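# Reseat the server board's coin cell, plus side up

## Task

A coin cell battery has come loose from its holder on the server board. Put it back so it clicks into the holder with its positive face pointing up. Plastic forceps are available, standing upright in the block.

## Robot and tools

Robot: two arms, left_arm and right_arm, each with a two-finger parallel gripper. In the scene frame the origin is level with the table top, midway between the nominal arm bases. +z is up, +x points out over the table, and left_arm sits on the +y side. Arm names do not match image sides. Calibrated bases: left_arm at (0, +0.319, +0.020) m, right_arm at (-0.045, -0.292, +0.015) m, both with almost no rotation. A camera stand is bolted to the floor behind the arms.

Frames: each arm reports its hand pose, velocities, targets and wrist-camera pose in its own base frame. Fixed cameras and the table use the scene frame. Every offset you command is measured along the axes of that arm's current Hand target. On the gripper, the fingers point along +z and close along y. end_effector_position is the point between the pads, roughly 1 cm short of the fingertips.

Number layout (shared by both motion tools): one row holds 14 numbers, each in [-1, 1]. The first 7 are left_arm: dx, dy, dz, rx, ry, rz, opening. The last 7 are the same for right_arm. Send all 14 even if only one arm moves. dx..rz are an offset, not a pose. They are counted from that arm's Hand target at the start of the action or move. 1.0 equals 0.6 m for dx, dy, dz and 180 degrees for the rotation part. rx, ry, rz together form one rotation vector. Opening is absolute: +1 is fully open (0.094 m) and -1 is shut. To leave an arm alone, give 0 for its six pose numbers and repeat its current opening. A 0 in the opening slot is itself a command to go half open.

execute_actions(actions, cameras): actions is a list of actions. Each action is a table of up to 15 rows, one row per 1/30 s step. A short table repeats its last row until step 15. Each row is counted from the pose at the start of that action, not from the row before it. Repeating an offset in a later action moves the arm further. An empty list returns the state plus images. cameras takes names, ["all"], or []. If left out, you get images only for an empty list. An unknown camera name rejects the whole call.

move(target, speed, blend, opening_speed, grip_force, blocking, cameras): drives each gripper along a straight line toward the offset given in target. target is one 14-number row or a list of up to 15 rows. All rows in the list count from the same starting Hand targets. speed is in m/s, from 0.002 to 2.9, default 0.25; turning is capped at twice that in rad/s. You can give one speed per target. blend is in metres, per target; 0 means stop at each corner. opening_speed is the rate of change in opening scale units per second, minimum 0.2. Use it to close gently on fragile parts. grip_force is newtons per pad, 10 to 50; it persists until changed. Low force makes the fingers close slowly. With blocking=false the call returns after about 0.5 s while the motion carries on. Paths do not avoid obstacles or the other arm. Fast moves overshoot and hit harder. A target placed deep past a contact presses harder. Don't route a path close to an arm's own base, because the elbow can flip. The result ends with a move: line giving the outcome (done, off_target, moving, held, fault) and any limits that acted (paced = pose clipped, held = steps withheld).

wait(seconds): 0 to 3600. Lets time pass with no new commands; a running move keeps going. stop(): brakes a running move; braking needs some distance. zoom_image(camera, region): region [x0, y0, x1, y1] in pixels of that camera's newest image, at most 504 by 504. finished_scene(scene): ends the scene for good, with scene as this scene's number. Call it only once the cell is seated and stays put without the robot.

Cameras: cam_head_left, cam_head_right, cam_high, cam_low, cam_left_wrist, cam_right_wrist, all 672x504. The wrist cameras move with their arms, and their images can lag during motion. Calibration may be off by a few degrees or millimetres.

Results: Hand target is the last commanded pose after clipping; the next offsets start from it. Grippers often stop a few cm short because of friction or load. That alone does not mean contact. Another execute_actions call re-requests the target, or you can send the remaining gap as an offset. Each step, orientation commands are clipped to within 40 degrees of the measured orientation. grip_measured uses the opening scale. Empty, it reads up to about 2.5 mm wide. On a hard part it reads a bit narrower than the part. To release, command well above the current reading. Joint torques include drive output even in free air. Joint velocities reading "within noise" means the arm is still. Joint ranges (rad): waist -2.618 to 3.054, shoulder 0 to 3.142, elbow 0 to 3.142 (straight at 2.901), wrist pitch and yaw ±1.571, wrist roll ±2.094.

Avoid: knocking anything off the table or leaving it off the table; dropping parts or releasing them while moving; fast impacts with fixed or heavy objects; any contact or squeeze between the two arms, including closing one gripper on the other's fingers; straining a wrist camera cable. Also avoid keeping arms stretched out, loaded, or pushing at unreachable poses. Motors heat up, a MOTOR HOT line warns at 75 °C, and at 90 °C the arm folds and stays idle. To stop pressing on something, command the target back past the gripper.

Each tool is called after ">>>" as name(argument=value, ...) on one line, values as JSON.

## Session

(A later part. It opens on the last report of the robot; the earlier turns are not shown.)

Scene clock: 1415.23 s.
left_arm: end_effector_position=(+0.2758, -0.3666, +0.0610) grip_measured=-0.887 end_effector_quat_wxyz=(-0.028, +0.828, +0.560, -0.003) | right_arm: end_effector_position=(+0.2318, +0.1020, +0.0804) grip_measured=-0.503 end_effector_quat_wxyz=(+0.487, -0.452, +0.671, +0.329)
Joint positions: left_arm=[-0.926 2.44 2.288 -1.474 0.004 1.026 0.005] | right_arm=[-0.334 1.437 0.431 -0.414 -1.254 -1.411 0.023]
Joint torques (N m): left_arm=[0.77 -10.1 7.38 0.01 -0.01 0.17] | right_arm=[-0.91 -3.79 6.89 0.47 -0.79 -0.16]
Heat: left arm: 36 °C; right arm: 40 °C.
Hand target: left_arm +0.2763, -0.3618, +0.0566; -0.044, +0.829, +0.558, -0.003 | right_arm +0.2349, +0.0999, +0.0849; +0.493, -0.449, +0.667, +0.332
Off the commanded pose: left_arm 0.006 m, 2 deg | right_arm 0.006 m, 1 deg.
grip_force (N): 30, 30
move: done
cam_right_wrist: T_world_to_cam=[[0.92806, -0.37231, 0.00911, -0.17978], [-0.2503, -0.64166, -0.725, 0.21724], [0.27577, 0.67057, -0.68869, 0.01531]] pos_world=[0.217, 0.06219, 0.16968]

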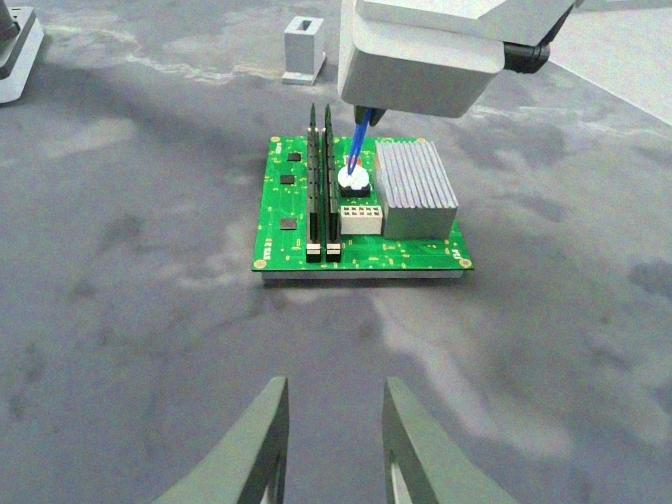

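>>> wait(seconds=0.2, cameras=["cam_left_wrist","cam_right_wrist"])

>>> zoom_image(camera="cam_left_wrist", region=[280, 260, 380, 360])

>>> zoom_image(camera="cam_right_wrist", region=[330, 155, 380, 205])

Scene clock: 1418.13 s.
left_arm: end_effector_position=(+0.2757, -0.3665, +0.0610) grip_measured=-0.887 end_effector_quat_wxyz=(-0.028, +0.828, +0.560, -0.003) | right_arm: end_effector_position=(+0.2318, +0.1020, +0.0804) grip_measured=-0.503 end_effector_quat_wxyz=(+0.487, -0.452, +0.671, +0.329)
Joint positions: left_arm=[-0.926 2.44 2.288 -1.475 0.004 1.026 0.005] | right_arm=[-0.334 1.437 0.431 -0.414 -1.254 -1.411 0.023]
Joint torques (N m): left_arm=[0.4 -10.44 7.02 0.08 -0.06 0.11] | right_arm=[-0.91 -3.81 6.89 0.47 -0.78 -0.16]
Heat: left arm: 36 °C; right arm: 40 °C.
Hand target: left_arm +0.2763, -0.3618, +0.0566; -0.044, +0.829, +0.558, -0.003 | right_arm +0.2349, +0.0999, +0.0849; +0.493, -0.449, +0.667, +0.332
Tool commands: left_gripper/opening=-0.95 right_gripper/opening=-0.5
Off the commanded pose: left_arm 0.006 m, 2 deg | right_arm 0.006 m, 1 deg.
grip_force (N): 30, 30
wait: 0.20 s; at rest from the start
cam_left_wrist: T_world_to_cam=[[-0.92475, 0.37754, 0.04792, 0.39193], [0.35726, 0.81779, 0.45121, 0.21162], [0.13116, 0.43437, -0.89113, 0.26113]] pos_world=[0.25259, -0.43446, 0.11843]
cam_right_wrist: T_world_to_cam=[[0.92806, -0.37231, 0.00911, -0.17978], [-0.2503, -0.64166, -0.725, 0.21724], [0.27577, 0.67057, -0.68869, 0.01531]] pos_world=[0.217, 0.06219, 0.16968]

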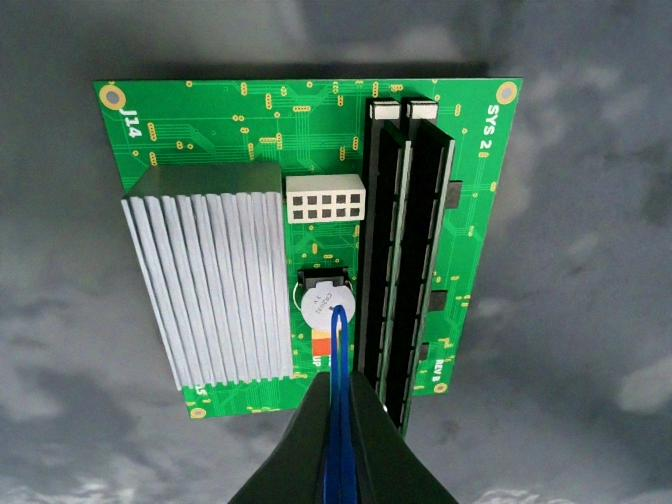

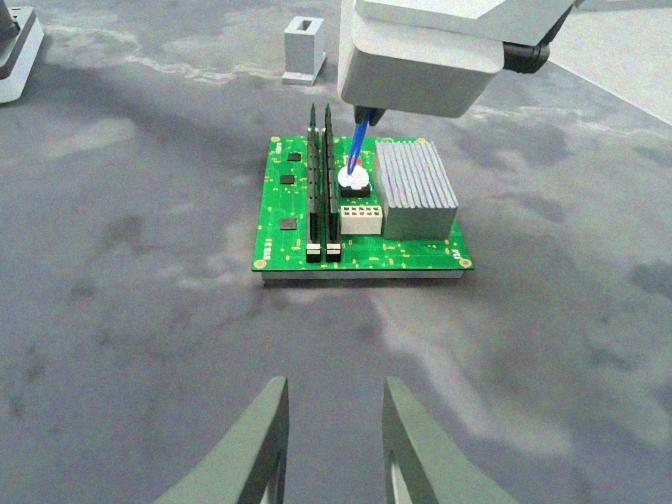

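Scaled by 5.040 from the camera's image (finer frame: 960x720).

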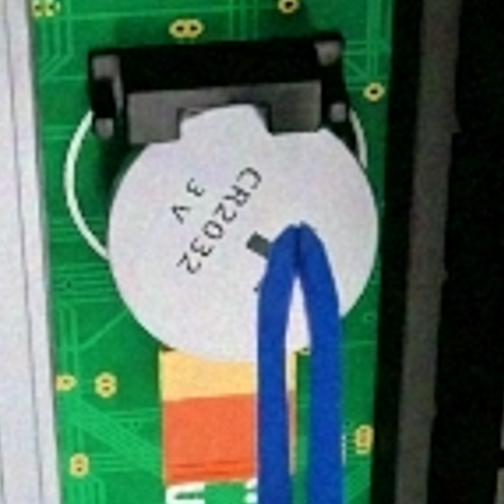

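Scaled by 10.080 from the camera's image (finer frame: 960x720).

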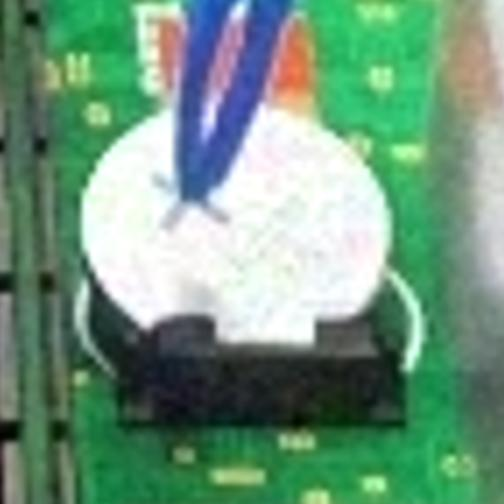

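>>> move(target=[[0,0,-0.009,0,0,0,-0.95,0,0,0,0,0,0,-0.5],[0.0144,0.0034,-0.009,0.0028,0.0016,0,-0.95,0,0,0,0,0,0,-0.5]], speed=0.015, cameras=["cam_left_wrist","cam_right_wrist"])

>>> zoom_image(camera="cam_left_wrist", region=[280, 220, 400, 340])

>>> zoom_image(camera="cam_right_wrist", region=[320, 130, 400, 210])

Scene clock: 1426.87 s.
left_arm: end_effector_position=(+0.2817, -0.3600, +0.0694) grip_measured=-0.887 end_effector_quat_wxyz=(-0.029, +0.828, +0.561, -0.003) | right_arm: end_effector_position=(+0.2318, +0.1020, +0.0804) grip_measured=-0.503 end_effector_quat_wxyz=(+0.487, -0.452, +0.671, +0.329)
Joint positions: left_arm=[-0.908 2.44 2.321 -1.511 0.002 1.043 0.005] | right_arm=[-0.334 1.437 0.431 -0.414 -1.254 -1.411 0.023]
Joint torques (N m): left_arm=[0.28 -9.89 7.04 0.08 0 0.07] | right_arm=[-0.91 -3.79 6.89 0.47 -0.79 -0.15]
Heat: left arm: 37 °C; right arm: 40 °C.
Hand target: left_arm +0.2817, -0.3550, +0.0622; -0.049, +0.828, +0.558, -0.003 | right_arm +0.2349, +0.0999, +0.0849; +0.493, -0.449, +0.667, +0.332
Off the commanded pose: left_arm 0.009 m, 2 deg | right_arm 0.006 m, 1 deg.
grip_force (N): 30, 30
move: done
cam_left_wrist: T_world_to_cam=[[-0.92525, 0.37608, 0.0497, 0.39406], [0.35647, 0.81713, 0.45302, 0.20023], [0.12976, 0.43687, -0.89012, 0.26629]] pos_world=[0.25868, -0.42815, 0.12674]
cam_right_wrist: T_world_to_cam=[[0.92806, -0.37231, 0.00911, -0.17978], [-0.2503, -0.64166, -0.725, 0.21724], [0.27577, 0.67057, -0.68869, 0.01531]] pos_world=[0.217, 0.06219, 0.16968]

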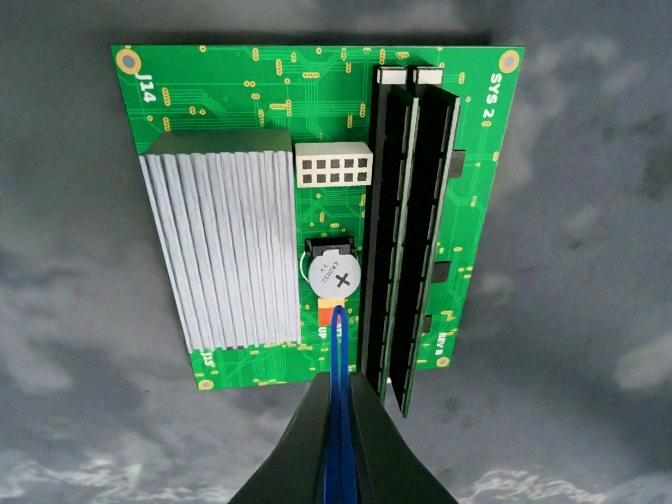

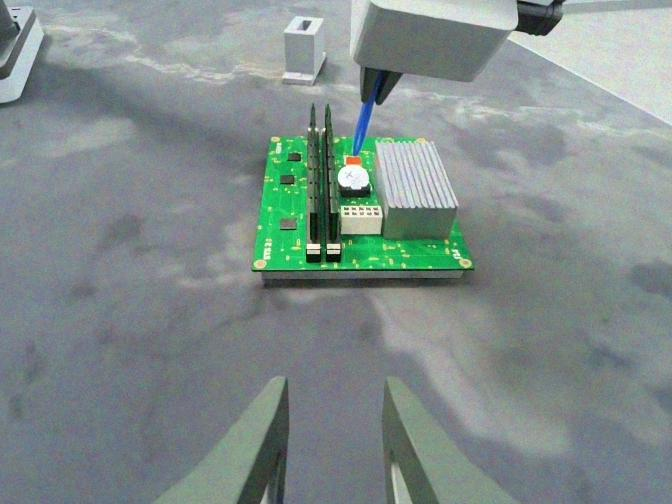

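Scaled by 4.200 from the camera's image (finer frame: 960x720).

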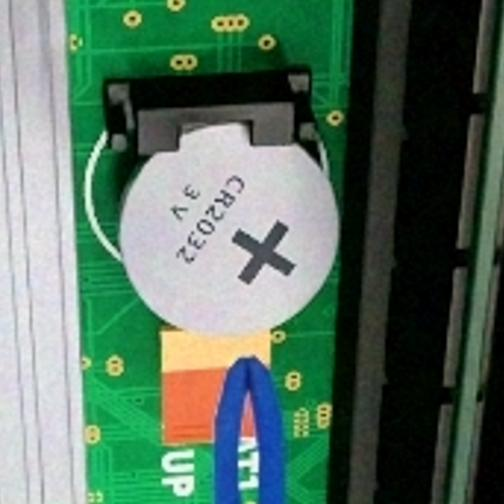

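Scaled by 6.300 from the camera's image (finer frame: 960x720).

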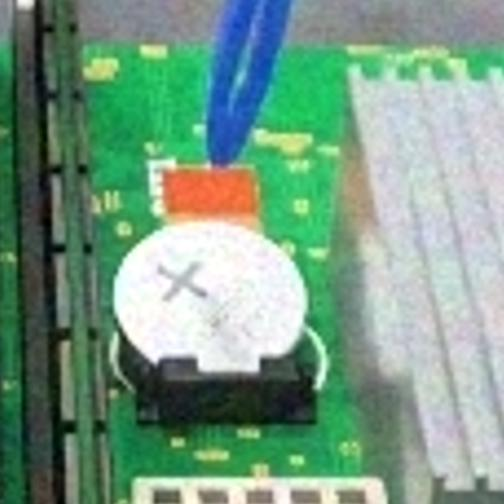

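>>> move(target=[0.005,-0.0019,0.026,0.0028,0.0016,0,-0.95,0,0,0,0,0,0,-0.5], speed=0.015, cameras=["cam_left_wrist","cam_right_wrist"])

>>> zoom_image(camera="cam_left_wrist", region=[280, 220, 400, 340])

>>> zoom_image(camera="cam_right_wrist", region=[320, 130, 400, 210])

Scene clock: 1432.20 s.
left_arm: end_effector_position=(+0.2803, -0.3581, +0.0576) grip_measured=-0.887 end_effector_quat_wxyz=(-0.036, +0.829, +0.558, -0.004) | right_arm: end_effector_position=(+0.2318, +0.1020, +0.0804) grip_measured=-0.503 end_effector_quat_wxyz=(+0.487, -0.452, +0.671, +0.329)
Joint positions: left_arm=[-0.908 2.44 2.273 -1.477 0.002 1.048 0.005] | right_arm=[-0.334 1.437 0.431 -0.414 -1.254 -1.411 0.023]
Joint torques (N m): left_arm=[0.79 -11.12 4.1 0.3 -0.08 0.16] | right_arm=[-0.91 -3.78 6.89 0.48 -0.79 -0.15]
Heat: left arm: 37 °C; right arm: 40 °C.
Hand target: left_arm +0.2808, -0.3506, +0.0469; -0.054, +0.828, +0.558, -0.004 | right_arm +0.2349, +0.0999, +0.0849; +0.493, -0.449, +0.667, +0.332
Off the commanded pose: left_arm 0.013 m, 2 deg | right_arm 0.006 m, 1 deg.
grip_force (N): 30, 30
move: off_target (left_arm)
cam_left_wrist: T_world_to_cam=[[-0.92304, 0.37968, 0.062, 0.3926], [0.3642, 0.81049, 0.45877, 0.19968], [0.12394, 0.44604, -0.88639, 0.25984]] pos_world=[0.25745, -0.4268, 0.11437]
cam_right_wrist: T_world_to_cam=[[0.92806, -0.37231, 0.00911, -0.17978], [-0.2503, -0.64166, -0.725, 0.21724], [0.27577, 0.67057, -0.68869, 0.01531]] pos_world=[0.217, 0.06219, 0.16968]

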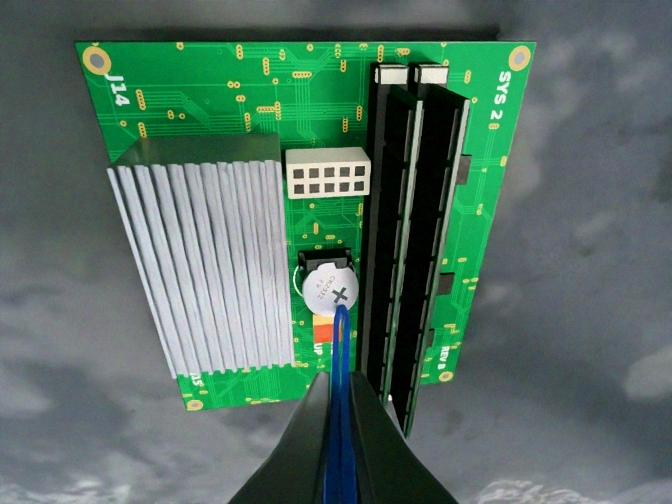

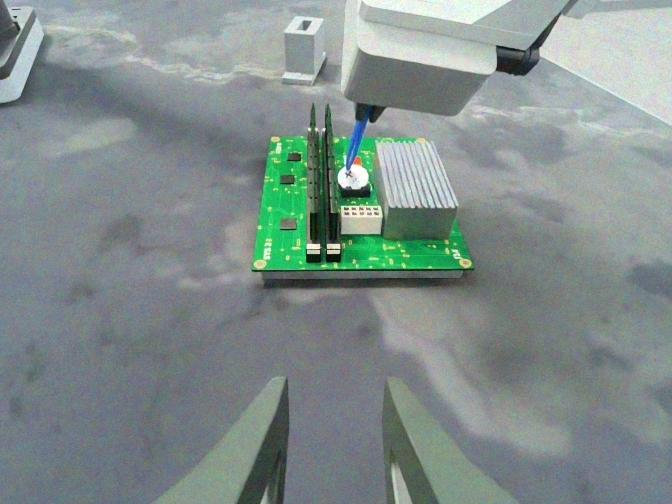

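Scaled by 4.200 from the camera's image (finer frame: 960x720).

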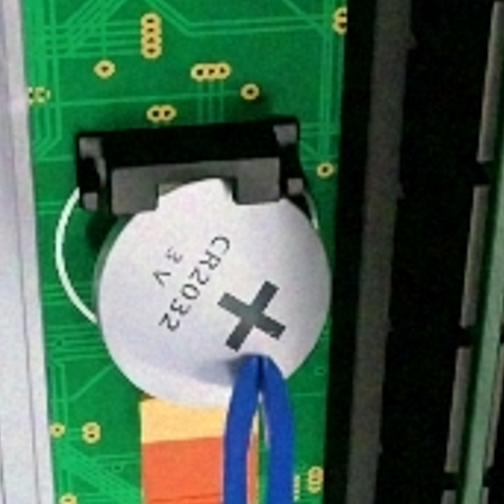

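Scaled by 6.300 from the camera's image (finer frame: 960x720).

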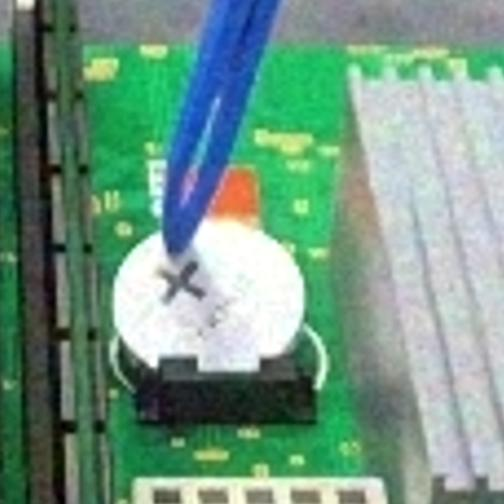

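>>> move(target=[[0,0,-0.021,0,0,0,-0.95,0,0,0,0,0,0,-0.5],[0.0002,0.0147,-0.021,-0.0083,-0.0047,0,-0.95,0,0,0,0,0,0,-0.5]], speed=0.015, cameras=["cam_left_wrist","cam_right_wrist"])

>>> zoom_image(camera="cam_left_wrist", region=[280, 220, 400, 340])

>>> zoom_image(camera="cam_right_wrist", region=[320, 130, 400, 210])

Scene clock: 1441.47 s.
left_arm: end_effector_position=(+0.2857, -0.3557, +0.0652) grip_measured=-0.887 end_effector_quat_wxyz=(-0.032, +0.828, +0.560, -0.003) | right_arm: end_effector_position=(+0.2318, +0.1020, +0.0804) grip_measured=-0.503 end_effector_quat_wxyz=(+0.487, -0.452, +0.671, +0.329)
Joint positions: left_arm=[-0.896 2.44 2.304 -1.499 0.001 1.057 0.005] | right_arm=[-0.334 1.437 0.431 -0.414 -1.254 -1.411 0.023]
Joint torques (N m): left_arm=[0.4 -10 7.28 0.21 -0.02 0.09] | right_arm=[-0.91 -3.81 6.9 0.47 -0.78 -0.15]
Heat: left arm: 36 °C; right arm: 40 °C.
Hand target: left_arm +0.2899, -0.3549, +0.0586; -0.039, +0.829, +0.558, -0.002 | right_arm +0.2349, +0.0999, +0.0849; +0.493, -0.449, +0.667, +0.332
Off the commanded pose: left_arm 0.008 m, 1 deg | right_arm 0.006 m, 1 deg.
grip_force (N): 30, 30
move: done
cam_left_wrist: T_world_to_cam=[[-0.92436, 0.37767, 0.05411, 0.39646], [0.35944, 0.81445, 0.45549, 0.19526], [0.12796, 0.44049, -0.88859, 0.26192]] pos_world=[0.26277, -0.42413, 0.12235]
cam_right_wrist: T_world_to_cam=[[0.92806, -0.37231, 0.00911, -0.17978], [-0.2503, -0.64166, -0.725, 0.21724], [0.27577, 0.67057, -0.68869, 0.01531]] pos_world=[0.217, 0.06219, 0.16968]

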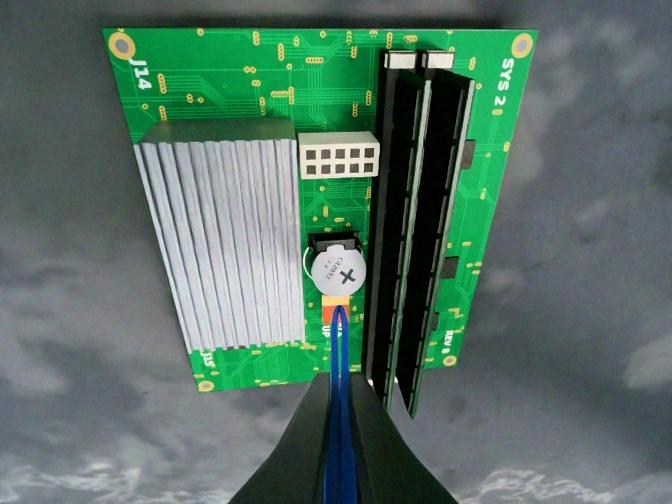

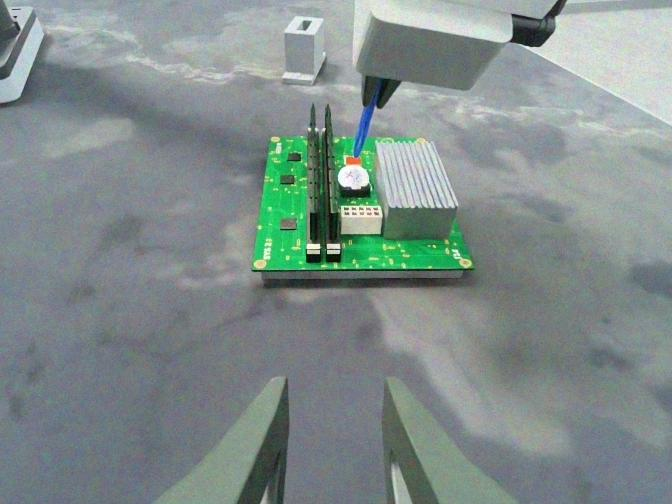

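Scaled by 4.200 from the camera's image (finer frame: 960x720).

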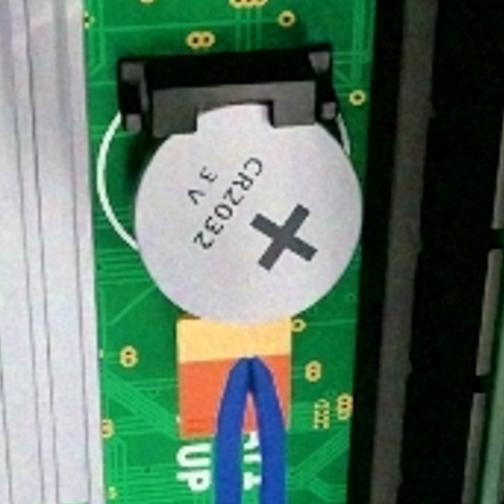

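Scaled by 6.300 from the camera's image (finer frame: 960x720).

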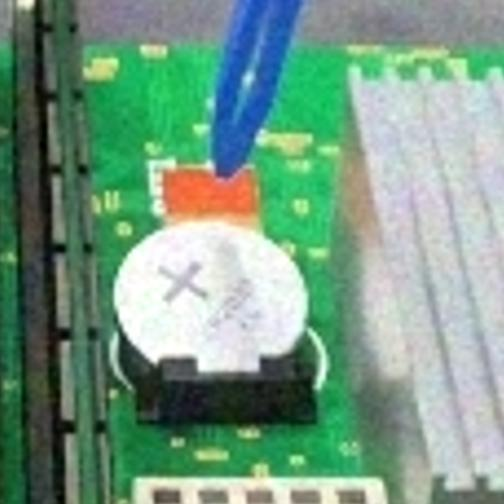

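>>> move(target=[[-0.0105,-0.006,0.004,0,0,0,-0.95,0,0,0,0,0,0,-0.5],[-0.0105,-0.006,0.022,0,0,0,-0.95,0,0,0,0,0,0,-0.5]], speed=0.015, cameras=["cam_left_wrist","cam_right_wrist"])

>>> zoom_image(camera="cam_left_wrist", region=[280, 220, 400, 340])

>>> zoom_image(camera="cam_right_wrist", region=[320, 130, 400, 210])

Scene clock: 1449.13 s.
left_arm: end_effector_position=(+0.2902, -0.3609, +0.0576) grip_measured=-0.887 end_effector_quat_wxyz=(-0.020, +0.828, +0.560, -0.002) | right_arm: end_effector_position=(+0.2318, +0.1020, +0.0804) grip_measured=-0.503 end_effector_quat_wxyz=(+0.487, -0.452, +0.671, +0.329)
Joint positions: left_arm=[-0.896 2.44 2.275 -1.445 0 1.056 0.005] | right_arm=[-0.334 1.437 0.431 -0.414 -1.254 -1.411 0.023]
Joint torques (N m): left_arm=[-0.7 -10.99 3.9 0.35 -0.01 0.03] | right_arm=[-0.91 -3.81 6.87 0.47 -0.79 -0.15]
Heat: left arm: 36 °C; right arm: 40 °C.
Hand target: left_arm +0.2836, -0.3585, +0.0454; -0.039, +0.829, +0.558, -0.002 | right_arm +0.2349, +0.0999, +0.0849; +0.493, -0.449, +0.667, +0.332
Off the commanded pose: left_arm 0.014 m, 2 deg | right_arm 0.006 m, 1 deg.
grip_force (N): 30, 30
move: off_target (left_arm)
cam_left_wrist: T_world_to_cam=[[-0.92532, 0.37783, 0.03192, 0.40456], [0.35147, 0.8231, 0.44606, 0.20728], [0.14227, 0.42397, -0.89443, 0.24706]] pos_world=[0.26635, -0.42822, 0.1156]
cam_right_wrist: T_world_to_cam=[[0.92806, -0.37231, 0.00911, -0.17978], [-0.2503, -0.64166, -0.725, 0.21724], [0.27577, 0.67057, -0.68869, 0.01531]] pos_world=[0.217, 0.06219, 0.16968]

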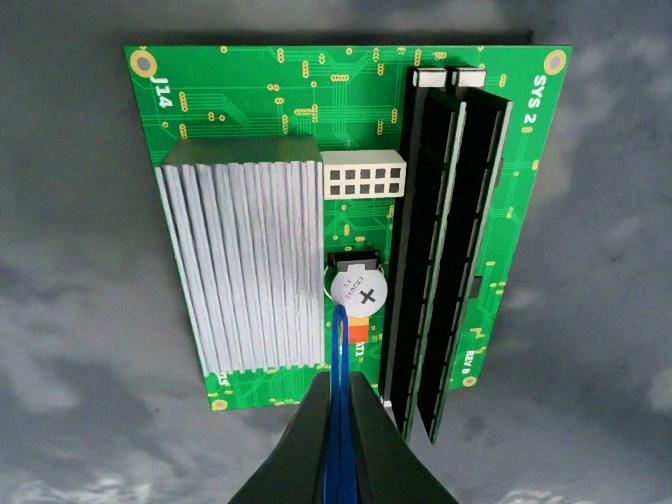

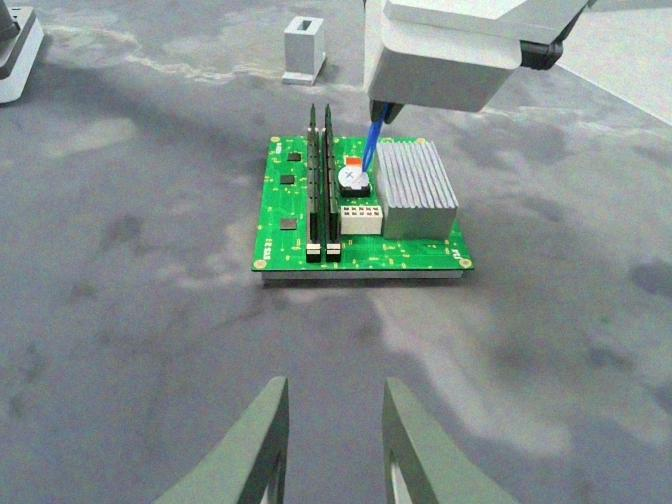

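Scaled by 4.200 from the camera's image (finer frame: 960x720).

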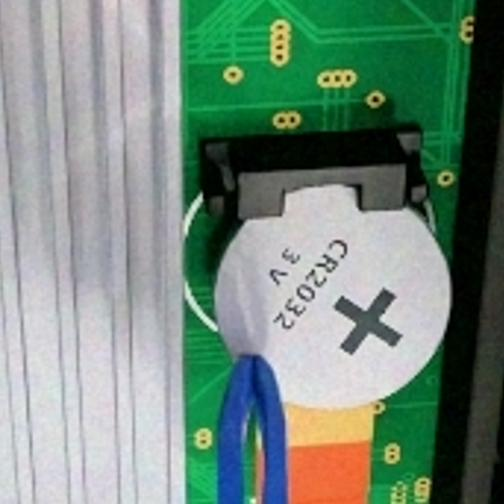

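Scaled by 6.300 from the camera's image (finer frame: 960x720).

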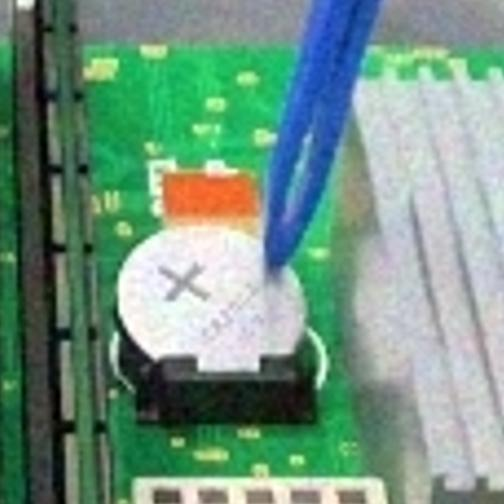

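>>> move(target=[[0,0,-0.025,0,0,0,-0.95,0,0,0,0,0,0,-0.5],[0.0046,-0.0081,-0.025,0.0064,0.0036,0,-0.95,0,0,0,0,0,0,-0.5]], speed=0.015, cameras=["cam_left_wrist","cam_right_wrist"])

>>> zoom_image(camera="cam_left_wrist", region=[280, 220, 400, 340])

>>> zoom_image(camera="cam_right_wrist", region=[320, 130, 400, 210])

Scene clock: 1459.67 s.
left_arm: end_effector_position=(+0.2859, -0.3556, +0.0680) grip_measured=-0.887 end_effector_quat_wxyz=(-0.031, +0.828, +0.560, -0.003) | right_arm: end_effector_position=(+0.2318, +0.1020, +0.0804) grip_measured=-0.503 end_effector_quat_wxyz=(+0.487, -0.452, +0.671, +0.329)
Joint positions: left_arm=[-0.896 2.44 2.315 -1.509 0 1.056 0.005] | right_arm=[-0.334 1.437 0.431 -0.414 -1.254 -1.411 0.023]
Joint torques (N m): left_arm=[-0.62 -9.83 7.17 0 -0.03 -0.04] | right_arm=[-0.88 -3.82 6.86 0.47 -0.79 -0.15]
Heat: left arm: 36 °C; right arm: 40 °C.
Hand target: left_arm +0.2808, -0.3551, +0.0608; -0.050, +0.828, +0.558, -0.003 | right_arm +0.2349, +0.0999, +0.0849; +0.493, -0.449, +0.667, +0.332
Off the commanded pose: left_arm 0.009 m, 2 deg | right_arm 0.006 m, 1 deg.
grip_force (N): 30, 30
move: done
cam_left_wrist: T_world_to_cam=[[-0.92474, 0.37695, 0.05256, 0.39632], [0.35805, 0.8148, 0.45597, 0.19427], [0.12906, 0.44047, -0.88844, 0.2639]] pos_world=[0.26288, -0.42393, 0.12505]
cam_right_wrist: T_world_to_cam=[[0.92806, -0.37231, 0.00911, -0.17978], [-0.2503, -0.64166, -0.725, 0.21724], [0.27577, 0.67057, -0.68869, 0.01531]] pos_world=[0.217, 0.06219, 0.16968]

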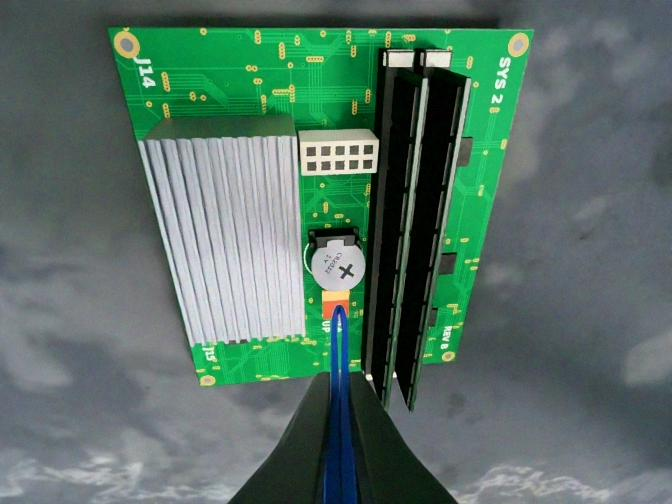

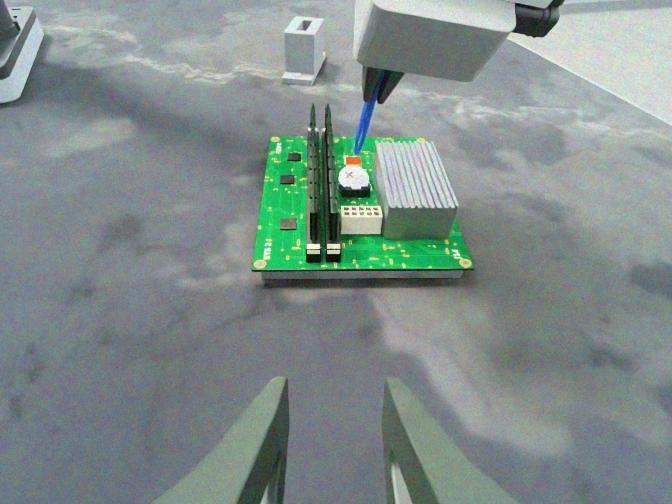

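Scaled by 4.200 from the camera's image (finer frame: 960x720).

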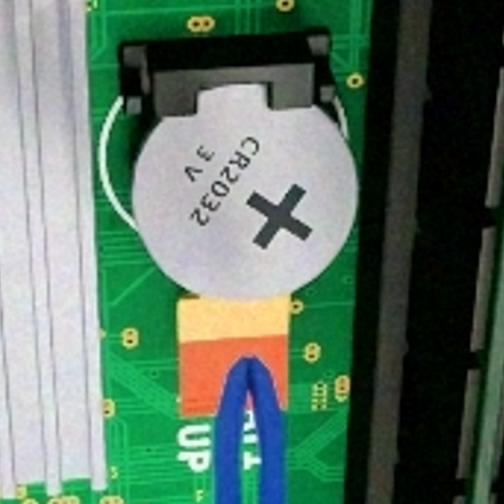

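Scaled by 6.300 from the camera's image (finer frame: 960x720).

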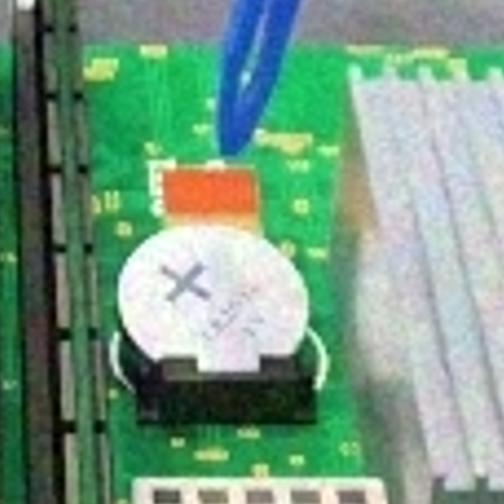

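>>> move(target=[[-0.0038,-0.0021,0.004,0,0,0,-0.95,0,0,0,0,0,0,-0.5],[-0.0038,-0.0021,0.029,0,0,0,-0.95,0,0,0,0,0,0,-0.5]], speed=0.015, cameras=["cam_left_wrist","cam_right_wrist"])

>>> zoom_image(camera="cam_left_wrist", region=[280, 220, 400, 340])

>>> zoom_image(camera="cam_right_wrist", region=[320, 130, 400, 210])

Scene clock: 1465.73 s.
left_arm: end_effector_position=(+0.2844, -0.3585, +0.0561) grip_measured=-0.887 end_effector_quat_wxyz=(-0.031, +0.828, +0.559, -0.001) | right_arm: end_effector_position=(+0.2318, +0.1020, +0.0804) grip_measured=-0.503 end_effector_quat_wxyz=(+0.487, -0.452, +0.671, +0.329)
Joint positions: left_arm=[-0.903 2.44 2.268 -1.461 -0.002 1.051 0.005] | right_arm=[-0.334 1.437 0.431 -0.414 -1.254 -1.411 0.023]
Joint torques (N m): left_arm=[-0.79 -11.45 3.47 0.3 0 -0.06] | right_arm=[-0.9 -3.82 6.87 0.47 -0.79 -0.16]
Heat: left arm: 36 °C; right arm: 40 °C.
Hand target: left_arm +0.2776, -0.3554, +0.0435; -0.050, +0.828, +0.558, -0.003 | right_arm +0.2349, +0.0999, +0.0849; +0.493, -0.449, +0.667, +0.332
Off the commanded pose: left_arm 0.015 m, 2 deg | right_arm 0.006 m, 1 deg.
grip_force (N): 30, 30
move: off_target (left_arm)
cam_left_wrist: T_world_to_cam=[[-0.92408, 0.37885, 0.05048, 0.39727], [0.35863, 0.81382, 0.45725, 0.20203], [0.13215, 0.44064, -0.8879, 0.25396]] pos_world=[0.2611, -0.42683, 0.11305]
cam_right_wrist: T_world_to_cam=[[0.92806, -0.37231, 0.00911, -0.17978], [-0.2503, -0.64166, -0.725, 0.21724], [0.27577, 0.67057, -0.68869, 0.01531]] pos_world=[0.217, 0.06219, 0.16968]

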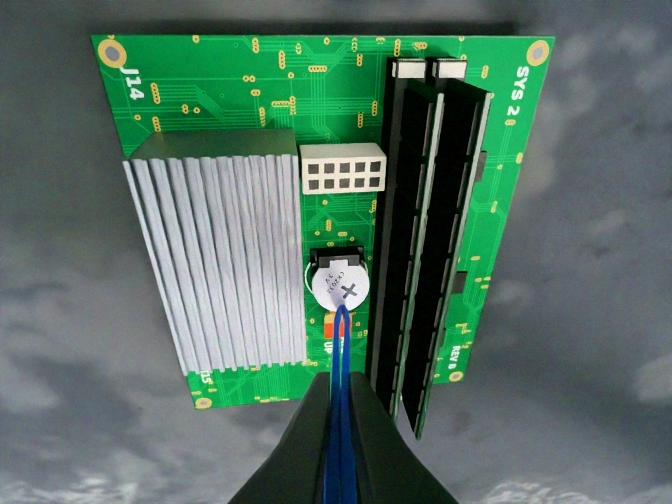

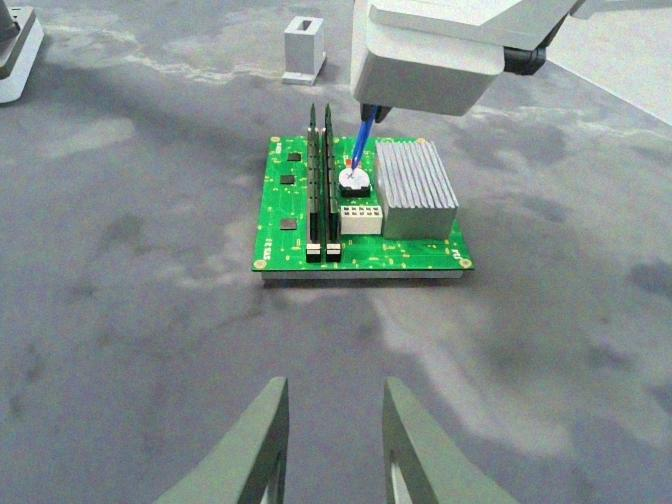

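Scaled by 4.200 from the camera's image (finer frame: 960x720).

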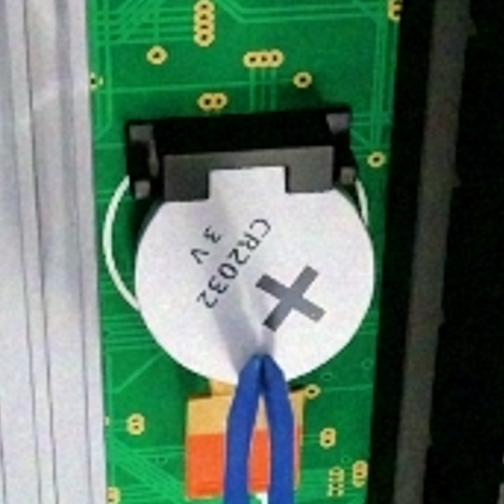

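Scaled by 6.300 from the camera's image (finer frame: 960x720).

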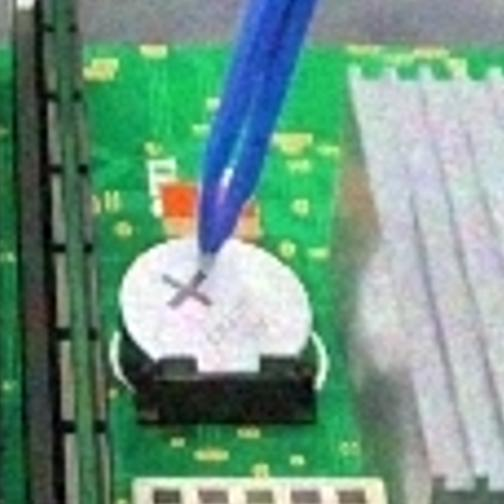

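>>> move(target=[0,0,0.016,0,0,0,-0.95,0,0,0,0,0,0,-0.5], speed=0.02, cameras=["cam_left_wrist","cam_right_wrist"])

>>> zoom_image(camera="cam_left_wrist", region=[280, 220, 400, 340])

>>> zoom_image(camera="cam_right_wrist", region=[320, 130, 400, 210])

Scene clock: 1469.87 s.
left_arm: end_effector_position=(+0.2859, -0.3592, +0.0515) grip_measured=-0.887 end_effector_quat_wxyz=(-0.026, +0.829, +0.559, +0.001) | right_arm: end_effector_position=(+0.2318, +0.1020, +0.0804) grip_measured=-0.503 end_effector_quat_wxyz=(+0.487, -0.452, +0.671, +0.329)
Joint positions: left_arm=[-0.903 2.432 2.236 -1.427 -0.006 1.051 0.005] | right_arm=[-0.334 1.437 0.431 -0.414 -1.254 -1.411 0.023]
Joint torques (N m): left_arm=[-0.5 -10.8 2.26 0.43 0.09 0.05] | right_arm=[-0.9 -3.81 6.89 0.47 -0.79 -0.16]
Heat: left arm: 36 °C; right arm: 40 °C.
Hand target: left_arm +0.2771, -0.3545, +0.0340; -0.050, +0.828, +0.558, -0.003 | right_arm +0.2349, +0.0999, +0.0849; +0.493, -0.449, +0.667, +0.332
Off the commanded pose: left_arm 0.020 m, 3 deg | right_arm 0.006 m, 1 deg.
grip_force (N): 30, 30
move: off_target (left_arm)
cam_left_wrist: T_world_to_cam=[[-0.92454, 0.37899, 0.03995, 0.39985], [0.35435, 0.81634, 0.4561, 0.20638], [0.14025, 0.43584, -0.88903, 0.24605]] pos_world=[0.26204, -0.42725, 0.10864]
cam_right_wrist: T_world_to_cam=[[0.92806, -0.37231, 0.00911, -0.17978], [-0.2503, -0.64166, -0.725, 0.21724], [0.27577, 0.67057, -0.68869, 0.01531]] pos_world=[0.217, 0.06219, 0.16968]

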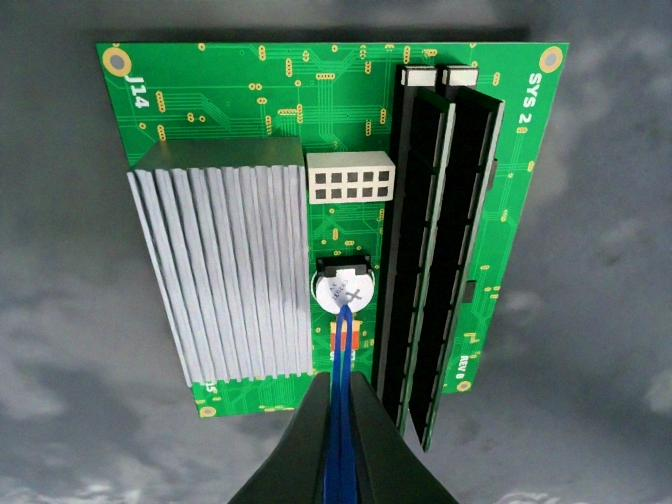

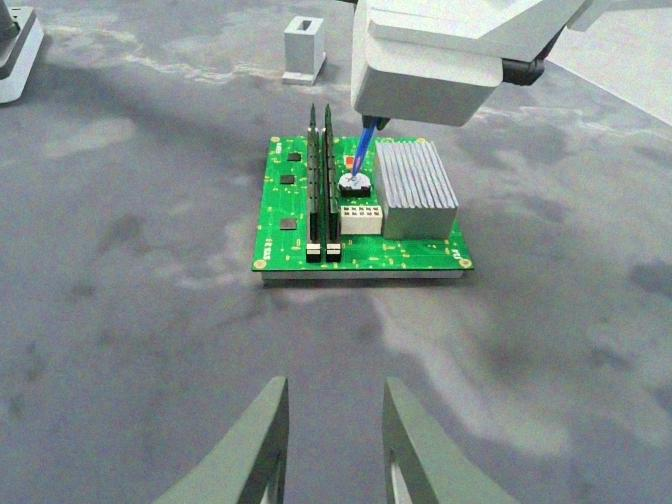

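Scaled by 4.200 from the camera's image (finer frame: 960x720).

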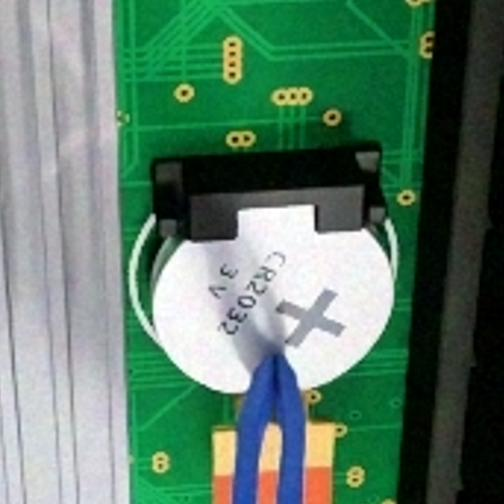

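Scaled by 6.300 from the camera's image (finer frame: 960x720).

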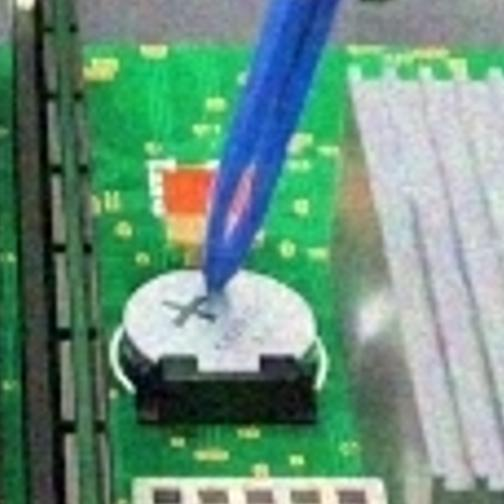

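>>> zoom_image(camera="cam_right_wrist", region=[330, 155, 380, 205])

>>> zoom_image(camera="cam_left_wrist", region=[305, 250, 385, 350])

Scaled by 10.080 from the camera's image (finer frame: 960x720).

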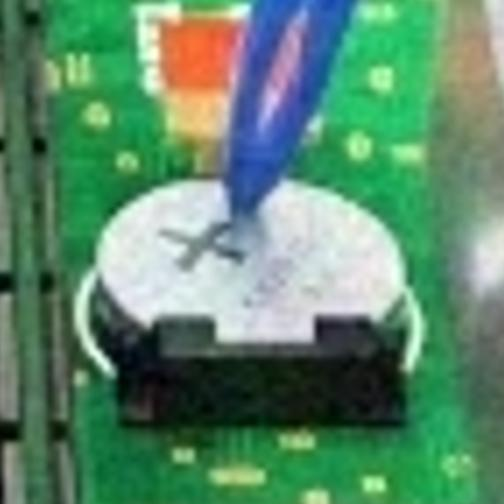

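Scaled by 5.040 from the camera's image (finer frame: 960x720).

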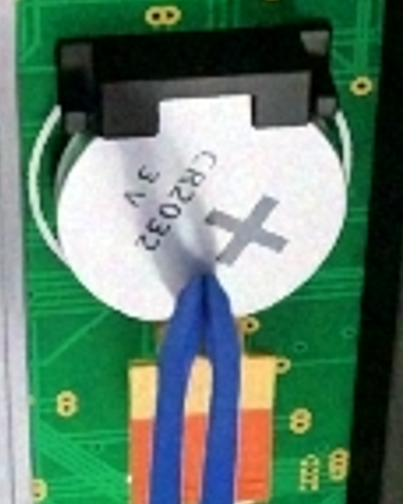

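>>> move(target=[0,0,0.014,0,0,0,-0.95,0,0,0,0,0,0,-0.5], speed=0.02, cameras=["cam_left_wrist","cam_right_wrist"])

>>> zoom_image(camera="cam_left_wrist", region=[305, 250, 385, 350])

>>> zoom_image(camera="cam_right_wrist", region=[330, 155, 380, 205])

Scene clock: 1477.10 s.
left_arm: end_effector_position=(+0.2860, -0.3591, +0.0513) grip_measured=-0.887 end_effector_quat_wxyz=(-0.020, +0.829, +0.559, +0.002) | right_arm: end_effector_position=(+0.2318, +0.1020, +0.0804) grip_measured=-0.503 end_effector_quat_wxyz=(+0.487, -0.452, +0.671, +0.329)
Joint positions: left_arm=[-0.903 2.412 2.2 -1.397 -0.007 1.051 0.005] | right_arm=[-0.334 1.437 0.431 -0.414 -1.254 -1.411 0.023]
Joint torques (N m): left_arm=[-0.76 -9.76 1.95 0.55 0.06 -0.05] | right_arm=[-0.9 -3.81 6.86 0.48 -0.79 -0.15]
Heat: left arm: 35 °C; right arm: 40 °C.
Hand target: left_arm +0.2766, -0.3539, +0.0256; -0.050, +0.828, +0.558, -0.003 | right_arm +0.2349, +0.0999, +0.0849; +0.493, -0.449, +0.667, +0.332
Off the commanded pose: left_arm 0.028 m, 4 deg | right_arm 0.006 m, 1 deg.
grip_force (N): 30, 30
move: off_target (left_arm)
cam_left_wrist: T_world_to_cam=[[-0.92486, 0.37929, 0.02781, 0.4008], [0.35017, 0.82077, 0.45134, 0.20935], [0.14837, 0.42717, -0.89192, 0.24055]] pos_world=[0.26168, -0.4266, 0.10892]
cam_right_wrist: T_world_to_cam=[[0.92806, -0.37231, 0.00911, -0.17978], [-0.2503, -0.64166, -0.725, 0.21724], [0.27577, 0.67057, -0.68869, 0.01531]] pos_world=[0.217, 0.06219, 0.16968]

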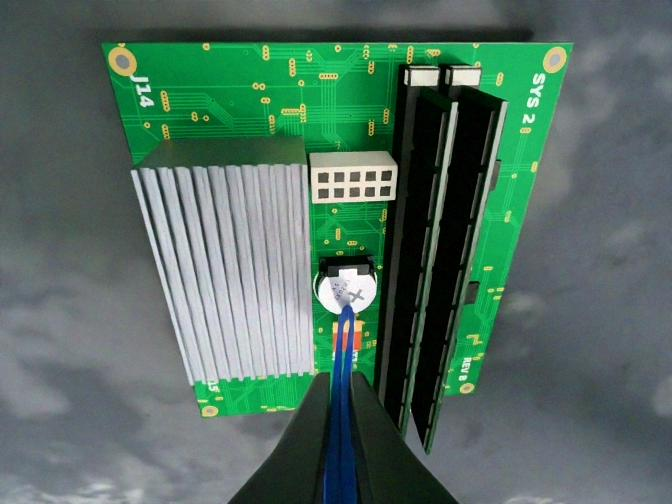

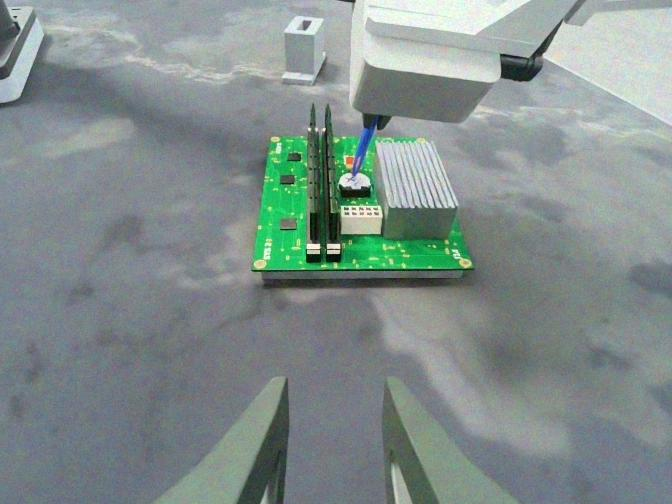

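Scaled by 5.040 from the camera's image (finer frame: 960x720).

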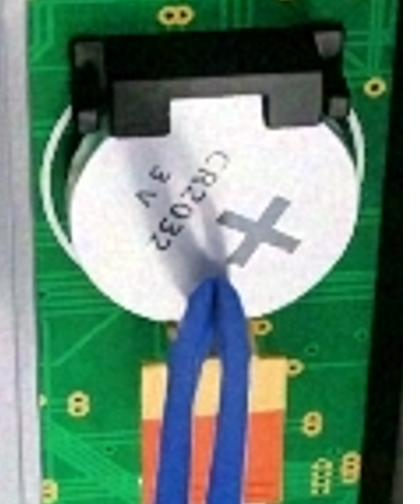

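Scaled by 10.080 from the camera's image (finer frame: 960x720).

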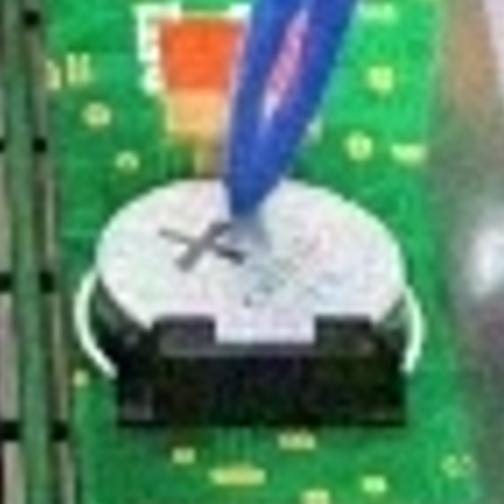

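>>> move(target=[0,0,-0.060,0,0,0,-0.95,0,0,0,0,0,0,-0.5], speed=0.03, cameras=["cam_left_wrist","cam_right_wrist"])

>>> zoom_image(camera="cam_left_wrist", region=[290, 230, 390, 350])

>>> zoom_image(camera="cam_right_wrist", region=[330, 155, 380, 205])

Scene clock: 1482.57 s.
left_arm: end_effector_position=(+0.2843, -0.3575, +0.0698) grip_measured=-0.887 end_effector_quat_wxyz=(-0.030, +0.829, +0.559, +0.001) | right_arm: end_effector_position=(+0.2318, +0.1020, +0.0804) grip_measured=-0.503 end_effector_quat_wxyz=(+0.487, -0.452, +0.671, +0.329)
Joint positions: left_arm=[-0.904 2.439 2.321 -1.512 -0.007 1.051 0.005] | right_arm=[-0.334 1.437 0.431 -0.414 -1.254 -1.411 0.023]
Joint torques (N m): left_arm=[-0.62 -9.55 7.13 0 0.08 -0.01] | right_arm=[-0.94 -3.82 6.87 0.48 -0.79 -0.15]
Heat: left arm: 35 °C; right arm: 40 °C.
Hand target: left_arm +0.2789, -0.3568, +0.0615; -0.050, +0.828, +0.558, -0.003 | right_arm +0.2349, +0.0999, +0.0849; +0.493, -0.449, +0.667, +0.332
Off the commanded pose: left_arm 0.010 m, 2 deg | right_arm 0.006 m, 1 deg.
grip_force (N): 30, 30
move: done
cam_left_wrist: T_world_to_cam=[[-0.92407, 0.37943, 0.04606, 0.3967], [0.35676, 0.813, 0.46018, 0.19502], [0.13716, 0.44167, -0.88663, 0.26457]] pos_world=[0.26072, -0.42592, 0.12656]
cam_right_wrist: T_world_to_cam=[[0.92806, -0.37231, 0.00911, -0.17978], [-0.2503, -0.64166, -0.725, 0.21724], [0.27577, 0.67057, -0.68869, 0.01531]] pos_world=[0.217, 0.06219, 0.16968]

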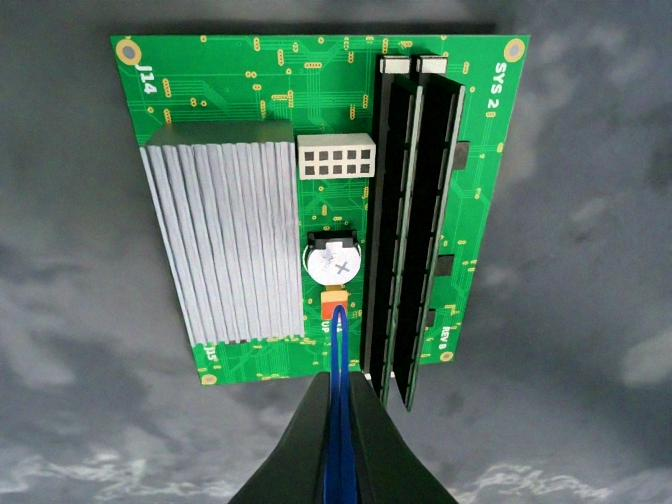

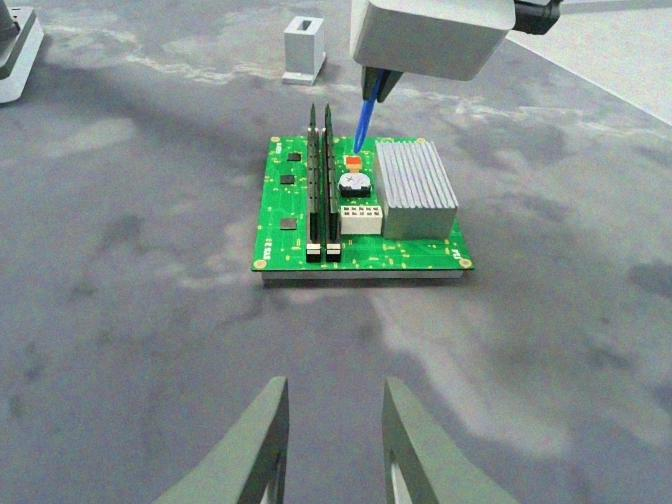

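Scaled by 4.200 from the camera's image (finer frame: 960x720).

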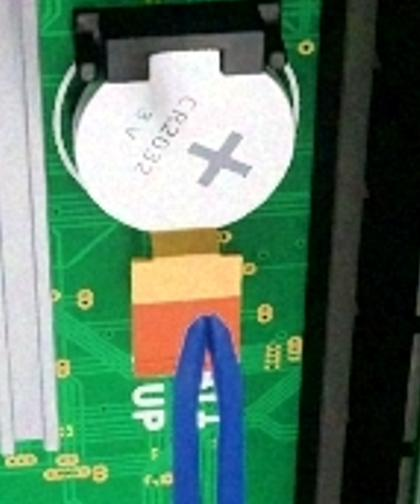

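Scaled by 10.080 from the camera's image (finer frame: 960x720).

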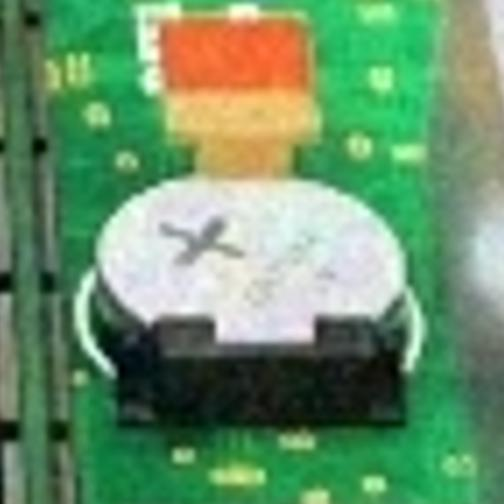

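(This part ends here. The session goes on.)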